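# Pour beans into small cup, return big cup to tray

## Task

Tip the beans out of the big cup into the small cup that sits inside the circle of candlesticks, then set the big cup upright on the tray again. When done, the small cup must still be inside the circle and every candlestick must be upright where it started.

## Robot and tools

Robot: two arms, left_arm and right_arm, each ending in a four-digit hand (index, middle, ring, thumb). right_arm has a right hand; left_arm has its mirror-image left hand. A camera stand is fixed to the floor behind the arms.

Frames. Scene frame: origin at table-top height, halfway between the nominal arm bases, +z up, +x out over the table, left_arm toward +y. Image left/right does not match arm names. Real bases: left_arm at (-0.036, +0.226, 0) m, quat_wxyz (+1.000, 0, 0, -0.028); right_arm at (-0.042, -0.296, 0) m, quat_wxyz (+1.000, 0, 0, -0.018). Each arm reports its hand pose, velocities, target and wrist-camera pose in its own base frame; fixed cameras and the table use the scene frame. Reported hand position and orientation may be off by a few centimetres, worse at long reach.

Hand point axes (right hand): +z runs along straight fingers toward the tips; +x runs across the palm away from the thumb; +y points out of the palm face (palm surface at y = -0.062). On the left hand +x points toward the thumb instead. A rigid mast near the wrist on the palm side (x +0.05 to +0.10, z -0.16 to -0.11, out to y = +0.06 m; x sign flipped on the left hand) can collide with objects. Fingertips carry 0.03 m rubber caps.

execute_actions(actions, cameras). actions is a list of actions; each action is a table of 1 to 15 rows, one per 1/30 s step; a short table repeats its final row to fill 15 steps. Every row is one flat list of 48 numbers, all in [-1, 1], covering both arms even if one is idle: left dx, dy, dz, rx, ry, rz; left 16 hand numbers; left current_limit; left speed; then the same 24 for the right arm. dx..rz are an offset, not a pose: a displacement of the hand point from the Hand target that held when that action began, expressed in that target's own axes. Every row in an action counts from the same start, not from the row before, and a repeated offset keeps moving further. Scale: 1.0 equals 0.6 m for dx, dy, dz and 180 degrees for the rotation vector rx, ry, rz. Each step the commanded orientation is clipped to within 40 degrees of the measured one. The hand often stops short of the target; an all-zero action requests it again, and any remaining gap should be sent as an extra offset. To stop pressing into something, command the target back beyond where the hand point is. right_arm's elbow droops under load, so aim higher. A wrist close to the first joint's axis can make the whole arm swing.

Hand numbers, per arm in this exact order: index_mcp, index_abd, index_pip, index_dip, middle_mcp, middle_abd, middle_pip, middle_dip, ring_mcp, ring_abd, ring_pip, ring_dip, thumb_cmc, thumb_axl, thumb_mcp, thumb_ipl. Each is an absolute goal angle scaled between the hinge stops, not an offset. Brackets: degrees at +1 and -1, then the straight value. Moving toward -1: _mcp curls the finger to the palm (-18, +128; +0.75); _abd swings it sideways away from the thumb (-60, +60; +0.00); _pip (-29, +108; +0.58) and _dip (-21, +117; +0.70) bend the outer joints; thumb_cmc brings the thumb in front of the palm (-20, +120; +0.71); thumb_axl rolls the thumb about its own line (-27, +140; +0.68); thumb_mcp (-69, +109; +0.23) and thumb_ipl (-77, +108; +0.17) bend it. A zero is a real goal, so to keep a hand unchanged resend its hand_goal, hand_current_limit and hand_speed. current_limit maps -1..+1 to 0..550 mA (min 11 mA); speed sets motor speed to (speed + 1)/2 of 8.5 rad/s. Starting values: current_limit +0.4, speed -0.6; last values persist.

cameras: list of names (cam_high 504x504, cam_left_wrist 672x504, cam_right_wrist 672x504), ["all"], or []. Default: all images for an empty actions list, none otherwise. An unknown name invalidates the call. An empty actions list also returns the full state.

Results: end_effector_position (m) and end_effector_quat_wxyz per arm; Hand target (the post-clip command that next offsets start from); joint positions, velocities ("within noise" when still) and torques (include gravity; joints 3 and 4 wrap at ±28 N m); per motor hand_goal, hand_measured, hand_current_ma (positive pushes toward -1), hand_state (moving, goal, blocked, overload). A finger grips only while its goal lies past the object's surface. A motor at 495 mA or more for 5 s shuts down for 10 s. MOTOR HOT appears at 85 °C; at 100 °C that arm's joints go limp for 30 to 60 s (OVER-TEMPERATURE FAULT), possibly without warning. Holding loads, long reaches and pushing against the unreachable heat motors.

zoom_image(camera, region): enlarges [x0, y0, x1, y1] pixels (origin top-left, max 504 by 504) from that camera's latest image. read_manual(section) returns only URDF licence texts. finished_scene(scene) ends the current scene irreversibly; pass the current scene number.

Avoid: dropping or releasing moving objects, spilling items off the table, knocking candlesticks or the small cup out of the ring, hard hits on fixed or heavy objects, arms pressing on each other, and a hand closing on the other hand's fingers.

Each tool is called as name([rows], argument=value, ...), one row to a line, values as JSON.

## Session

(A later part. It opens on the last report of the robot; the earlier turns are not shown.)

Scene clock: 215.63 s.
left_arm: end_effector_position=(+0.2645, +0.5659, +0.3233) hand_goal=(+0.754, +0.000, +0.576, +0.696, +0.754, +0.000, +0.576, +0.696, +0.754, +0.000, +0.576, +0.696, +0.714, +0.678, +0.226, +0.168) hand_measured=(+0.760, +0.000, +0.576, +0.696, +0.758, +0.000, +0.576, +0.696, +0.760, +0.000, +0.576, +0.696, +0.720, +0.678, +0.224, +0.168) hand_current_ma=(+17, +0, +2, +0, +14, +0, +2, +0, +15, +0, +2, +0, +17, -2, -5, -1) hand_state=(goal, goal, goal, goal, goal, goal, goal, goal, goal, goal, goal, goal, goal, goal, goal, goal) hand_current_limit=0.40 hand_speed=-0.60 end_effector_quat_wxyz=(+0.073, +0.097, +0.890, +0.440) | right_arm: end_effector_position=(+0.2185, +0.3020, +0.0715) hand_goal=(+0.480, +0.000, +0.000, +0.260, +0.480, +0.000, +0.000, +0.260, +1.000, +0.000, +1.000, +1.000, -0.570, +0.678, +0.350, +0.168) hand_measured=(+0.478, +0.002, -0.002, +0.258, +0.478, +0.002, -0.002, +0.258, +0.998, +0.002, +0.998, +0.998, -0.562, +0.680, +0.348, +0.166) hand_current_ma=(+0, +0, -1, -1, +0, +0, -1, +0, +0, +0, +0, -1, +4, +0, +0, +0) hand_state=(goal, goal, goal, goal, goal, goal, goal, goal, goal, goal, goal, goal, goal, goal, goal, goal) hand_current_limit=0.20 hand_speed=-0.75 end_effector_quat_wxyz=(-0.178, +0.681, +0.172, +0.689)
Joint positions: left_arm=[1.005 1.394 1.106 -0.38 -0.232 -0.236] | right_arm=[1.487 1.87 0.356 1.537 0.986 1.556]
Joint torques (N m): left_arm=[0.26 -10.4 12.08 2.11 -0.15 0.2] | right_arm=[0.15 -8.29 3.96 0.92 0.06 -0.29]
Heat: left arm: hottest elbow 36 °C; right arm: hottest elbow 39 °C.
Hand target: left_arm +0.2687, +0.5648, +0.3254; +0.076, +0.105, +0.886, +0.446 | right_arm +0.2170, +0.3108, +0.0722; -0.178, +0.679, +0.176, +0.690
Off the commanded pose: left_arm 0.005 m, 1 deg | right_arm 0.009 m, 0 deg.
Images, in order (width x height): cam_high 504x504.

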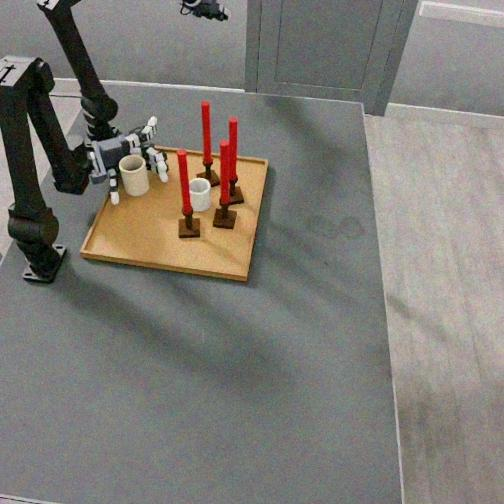

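execute_actions([
  [[0,0,0,0,0,0,0.754,0,0.576,0.696,0.754,0,0.576,0.696,0.754,0,0.576,0.696,0.714,0.678,0.226,0.168,0.4,-0.6,0.03,0,0,0,0,0,0.48,0,0,0.26,0.48,0,0,0.26,1.0,0,1.0,1.0,-0.57,0.678,0.35,0.168,0.2,-0.75]],
  [[0,0,0,0,0,0,0.754,0,0.576,0.696,0.754,0,0.576,0.696,0.754,0,0.576,0.696,0.714,0.678,0.226,0.168,0.4,-0.6,0.05,0,0,0,0,0,0.48,0,0,0.26,0.48,0,0,0.26,1.0,0,1.0,1.0,-0.57,0.678,0.35,0.168,0.2,-0.75]],
  [[0,0,0,0,0,0,0.754,0,0.576,0.696,0.754,0,0.576,0.696,0.754,0,0.576,0.696,0.714,0.678,0.226,0.168,0.4,-0.6,0.075,0,0,0,0,0,0.48,0,0,0.26,0.48,0,0,0.26,1.0,0,1.0,1.0,-0.57,0.678,0.35,0.168,0.2,-0.75]],
  [[0,0,0,0,0,0,0.754,0,0.576,0.696,0.754,0,0.576,0.696,0.754,0,0.576,0.696,0.714,0.678,0.226,0.168,0.4,-0.6,0.075,0,0,0,0,0,0.48,0,0,0.26,0.48,0,0,0.26,1.0,0,1.0,1.0,-0.57,0.678,0.35,0.168,0.2,-0.75]],
  [[0,0,0,0,0,0,0.754,0,0.576,0.696,0.754,0,0.576,0.696,0.754,0,0.576,0.696,0.714,0.678,0.226,0.168,0.4,-0.6,0.075,0,0,0,0,0,0.48,0,0,0.26,0.48,0,0,0.26,1.0,0,1.0,1.0,-0.57,0.678,0.35,0.168,0.2,-0.75]],
], cameras=["cam_high","cam_right_wrist"])

zoom_image(camera="cam_high", region=[80, 90, 280, 290])

zoom_image(camera="cam_right_wrist", region=[400, 0, 672, 272])

Scene clock: 220.47 s.
left_arm: end_effector_position=(+0.2645, +0.5659, +0.3233) hand_goal=(+0.754, +0.000, +0.576, +0.696, +0.754, +0.000, +0.576, +0.696, +0.754, +0.000, +0.576, +0.696, +0.714, +0.678, +0.226, +0.168) hand_measured=(+0.760, +0.000, +0.576, +0.696, +0.758, +0.000, +0.576, +0.696, +0.760, +0.000, +0.576, +0.696, +0.720, +0.678, +0.224, +0.168) hand_current_ma=(+17, +0, +2, +0, +14, +0, +2, +0, +15, +0, +2, +0, +17, -2, -5, -1) hand_state=(goal, goal, goal, goal, goal, goal, goal, goal, goal, goal, goal, goal, goal, goal, goal, goal) hand_current_limit=0.40 hand_speed=-0.60 end_effector_quat_wxyz=(+0.073, +0.097, +0.890, +0.440) | right_arm: end_effector_position=(+0.2158, +0.2934, +0.2352) hand_goal=(+0.480, +0.000, +0.000, +0.260, +0.480, +0.000, +0.000, +0.260, +1.000, +0.000, +1.000, +1.000, -0.570, +0.678, +0.350, +0.168) hand_measured=(+0.478, +0.002, -0.002, +0.258, +0.478, +0.002, -0.002, +0.258, +0.998, +0.002, +0.998, +0.998, -0.562, +0.680, +0.348, +0.166) hand_current_ma=(+0, +0, -1, -1, +0, +0, -1, +0, +0, +0, +0, -1, +4, +0, +0, +0) hand_state=(goal, goal, goal, goal, goal, goal, goal, goal, goal, goal, goal, goal, goal, goal, goal, goal) hand_current_limit=0.20 hand_speed=-0.75 end_effector_quat_wxyz=(-0.157, +0.683, +0.192, +0.687)
Joint positions: left_arm=[1.005 1.394 1.106 -0.38 -0.232 -0.236] | right_arm=[1.494 1.125 0.428 0.683 0.995 1.533]
Joint torques (N m): left_arm=[0.09 -10.58 12.08 2.18 -0.13 0.2] | right_arm=[0.09 -4.84 13.03 0.96 0.1 -0.07]
Heat: left arm: hottest elbow 36 °C; right arm: hottest elbow 38 °C.
Hand target: left_arm +0.2687, +0.5648, +0.3254; +0.076, +0.105, +0.886, +0.446 | right_arm +0.2145, +0.3095, +0.2552; -0.178, +0.679, +0.176, +0.690
Off the commanded pose: left_arm 0.005 m, 1 deg | right_arm 0.026 m, 3 deg.
Images, in order (width x height): cam_high 504x504, cam_right_wrist 672x504.

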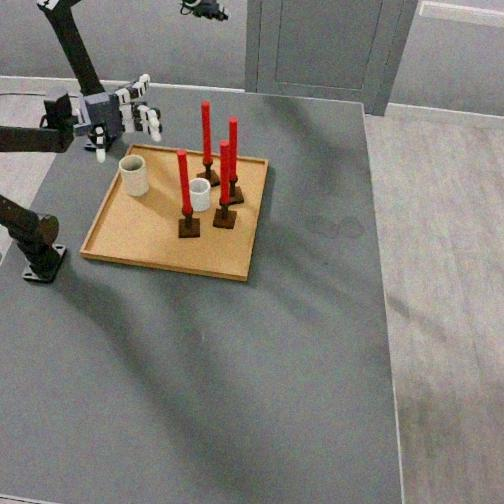

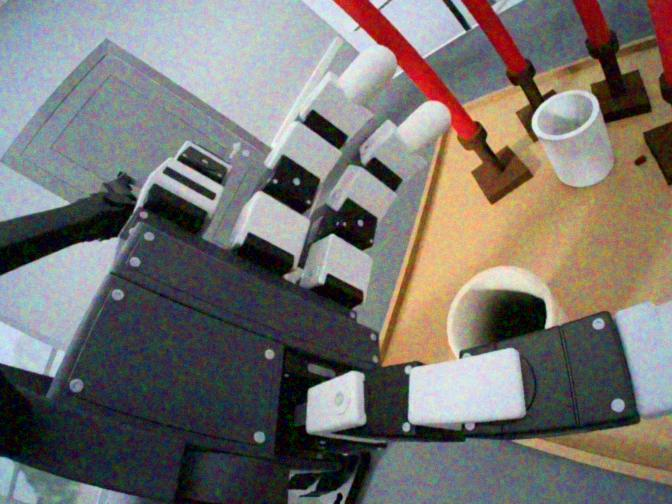

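Scaled by 2.520 from the camera's 504x504 image, which has a finer 720x720 frame.

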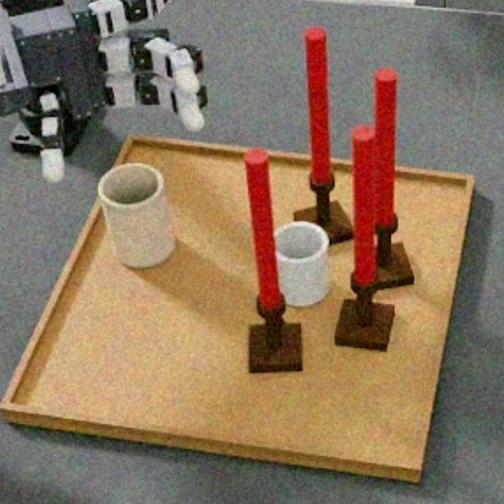

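Scaled by 1.853 from the camera's 672x504 image, which has a finer 960x720 frame.

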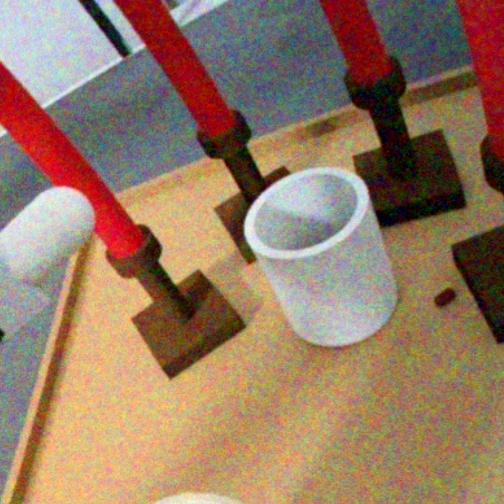

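zoom_image(camera="cam_right_wrist", region=[430, 250, 580, 400])

zoom_image(camera="cam_high", region=[110, 145, 170, 205])

Scaled by 3.360 from the camera's 672x504 image, which has a finer 960x720 frame.

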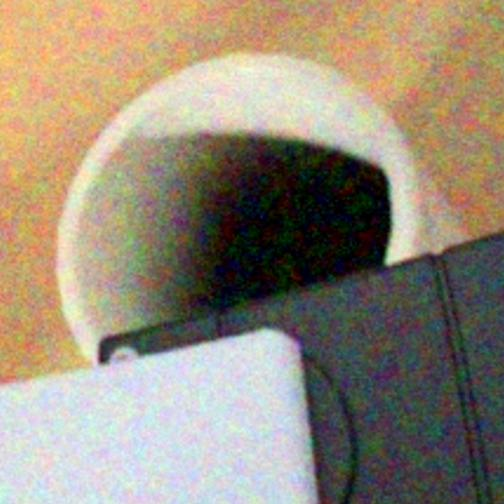

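Scaled by 8.400 from the camera's 504x504 image, which has a finer 720x720 frame.

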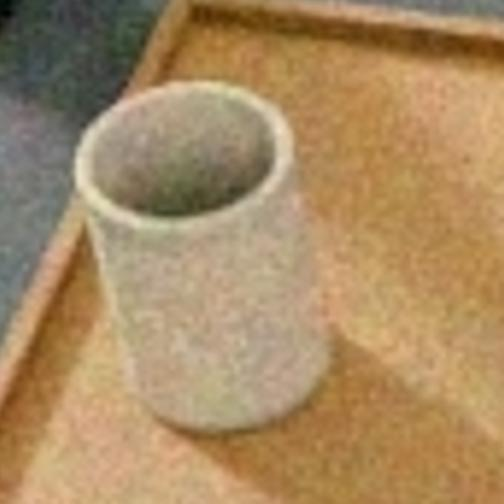

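execute_actions([
  [[0,0,0,0,0,0,0.754,0,0.576,0.696,0.754,0,0.576,0.696,0.754,0,0.576,0.696,0.714,0.678,0.226,0.168,0.4,-0.6,0.0167,-0.018,0.006,0,-0.074,0,0.48,0,0,0.26,0.48,0,0,0.26,1.0,0,1.0,1.0,0.1,0.678,0.226,0.168,0.2,-0.5]],
  [[0,0,0,0,0,0,0.754,0,0.576,0.696,0.754,0,0.576,0.696,0.754,0,0.576,0.696,0.714,0.678,0.226,0.168,0.4,-0.6,0.018,-0.018,0.003,0,-0.074,0,0.48,0,0,0.26,0.48,0,0,0.26,1.0,0,1.0,1.0,0.5,0.678,0.226,0.168,0.2,-0.5]],
  [[0,0,0,0,0,0,0.754,0,0.576,0.696,0.754,0,0.576,0.696,0.754,0,0.576,0.696,0.714,0.678,0.226,0.168,0.4,-0.6,0.018,-0.018,0,0,-0.074,0,0.48,0,0,0.26,0.48,0,0,0.26,1.0,0,1.0,1.0,0.5,0.678,0.226,0.168,0.2,-0.5]],
], cameras=["cam_right_wrist","cam_high"])

Scene clock: 225.73 s.
left_arm: end_effector_position=(+0.2645, +0.5659, +0.3233) hand_goal=(+0.754, +0.000, +0.576, +0.696, +0.754, +0.000, +0.576, +0.696, +0.754, +0.000, +0.576, +0.696, +0.714, +0.678, +0.226, +0.168) hand_measured=(+0.760, +0.000, +0.576, +0.696, +0.758, +0.000, +0.576, +0.696, +0.760, +0.000, +0.576, +0.696, +0.720, +0.678, +0.224, +0.168) hand_current_ma=(+17, +0, +2, +0, +14, +0, +2, +0, +15, +0, +2, +0, +17, -2, -5, -1) hand_state=(goal, goal, goal, goal, goal, goal, goal, goal, goal, goal, goal, goal, goal, goal, goal, goal) hand_current_limit=0.40 hand_speed=-0.60 end_effector_quat_wxyz=(+0.073, +0.097, +0.890, +0.440) | right_arm: end_effector_position=(+0.2046, +0.3279, +0.2601) hand_goal=(+0.480, +0.000, +0.000, +0.260, +0.480, +0.000, +0.000, +0.260, +1.000, +0.000, +1.000, +1.000, +0.500, +0.678, +0.226, +0.168) hand_measured=(+0.480, +0.002, -0.002, +0.258, +0.480, +0.002, -0.002, +0.258, +0.998, +0.002, +0.998, +0.998, +0.500, +0.680, +0.226, +0.166) hand_current_ma=(+0, +0, +0, +0, +0, +0, +0, +0, +0, +0, +0, -1, +0, +0, +0, +0) hand_state=(goal, goal, goal, goal, goal, goal, goal, goal, goal, goal, goal, goal, goal, goal, goal, goal) hand_current_limit=0.20 hand_speed=-0.50 end_effector_quat_wxyz=(-0.103, +0.847, +0.297, +0.428)
Joint positions: left_arm=[1.005 1.394 1.106 -0.38 -0.232 -0.236] | right_arm=[1.424 1.099 0.928 -0.694 0.637 2.079]
Joint torques (N m): left_arm=[0.26 -10.52 12.1 2.14 -0.14 0.22] | right_arm=[-1.26 -5.07 16.08 0.72 0.53 0.02]
Heat: left arm: hottest elbow 36 °C; right arm: hottest elbow 39 °C.
Hand target: left_arm +0.2687, +0.5648, +0.3254; +0.076, +0.105, +0.886, +0.446 | right_arm +0.2094, +0.3439, +0.2851; -0.107, +0.874, +0.226, +0.416
Off the commanded pose: left_arm 0.005 m, 1 deg | right_arm 0.030 m, 9 deg.
joint sent to its limit (right arm) — joint 6 (wrist roll), upper limit. The joint targets are off in orientation, not in position.
Images, in order (width x height): cam_high 504x504, cam_right_wrist 672x504.

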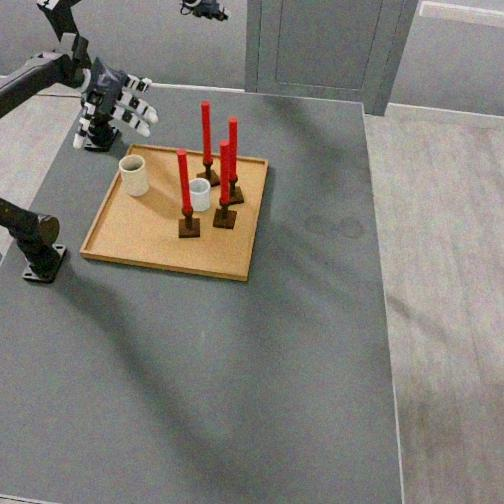

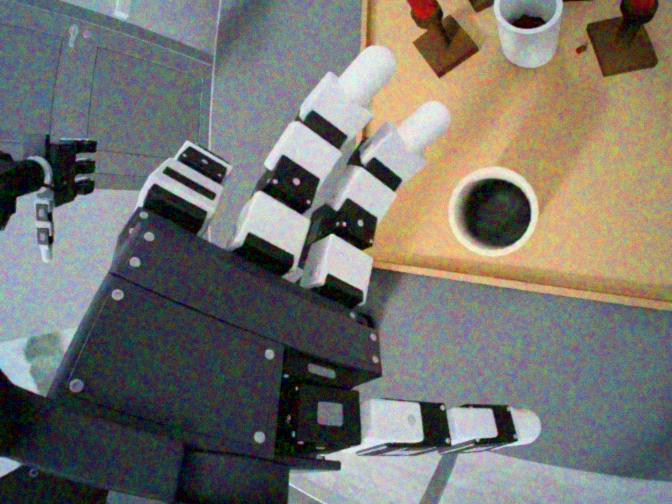

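zoom_image(camera="cam_right_wrist", region=[440, 150, 560, 270])

zoom_image(camera="cam_right_wrist", region=[472, 0, 672, 100])

Scaled by 4.200 from the camera's 672x504 image, which has a finer 960x720 frame.

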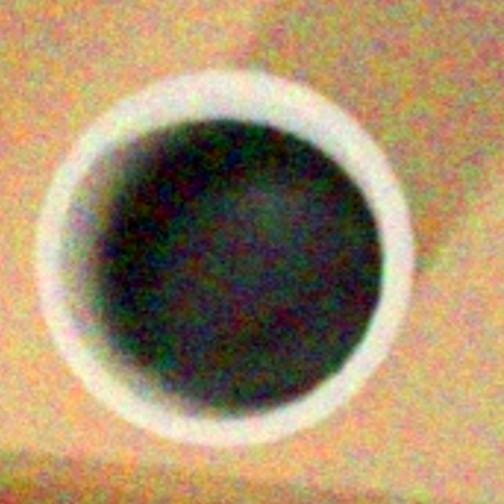

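Scaled by 2.520 from the camera's 672x504 image, which has a finer 960x720 frame.

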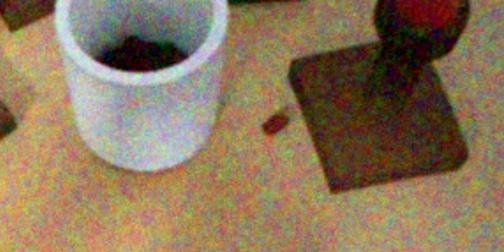

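finished_scene(scene=2)

The scene is finished: the task was done.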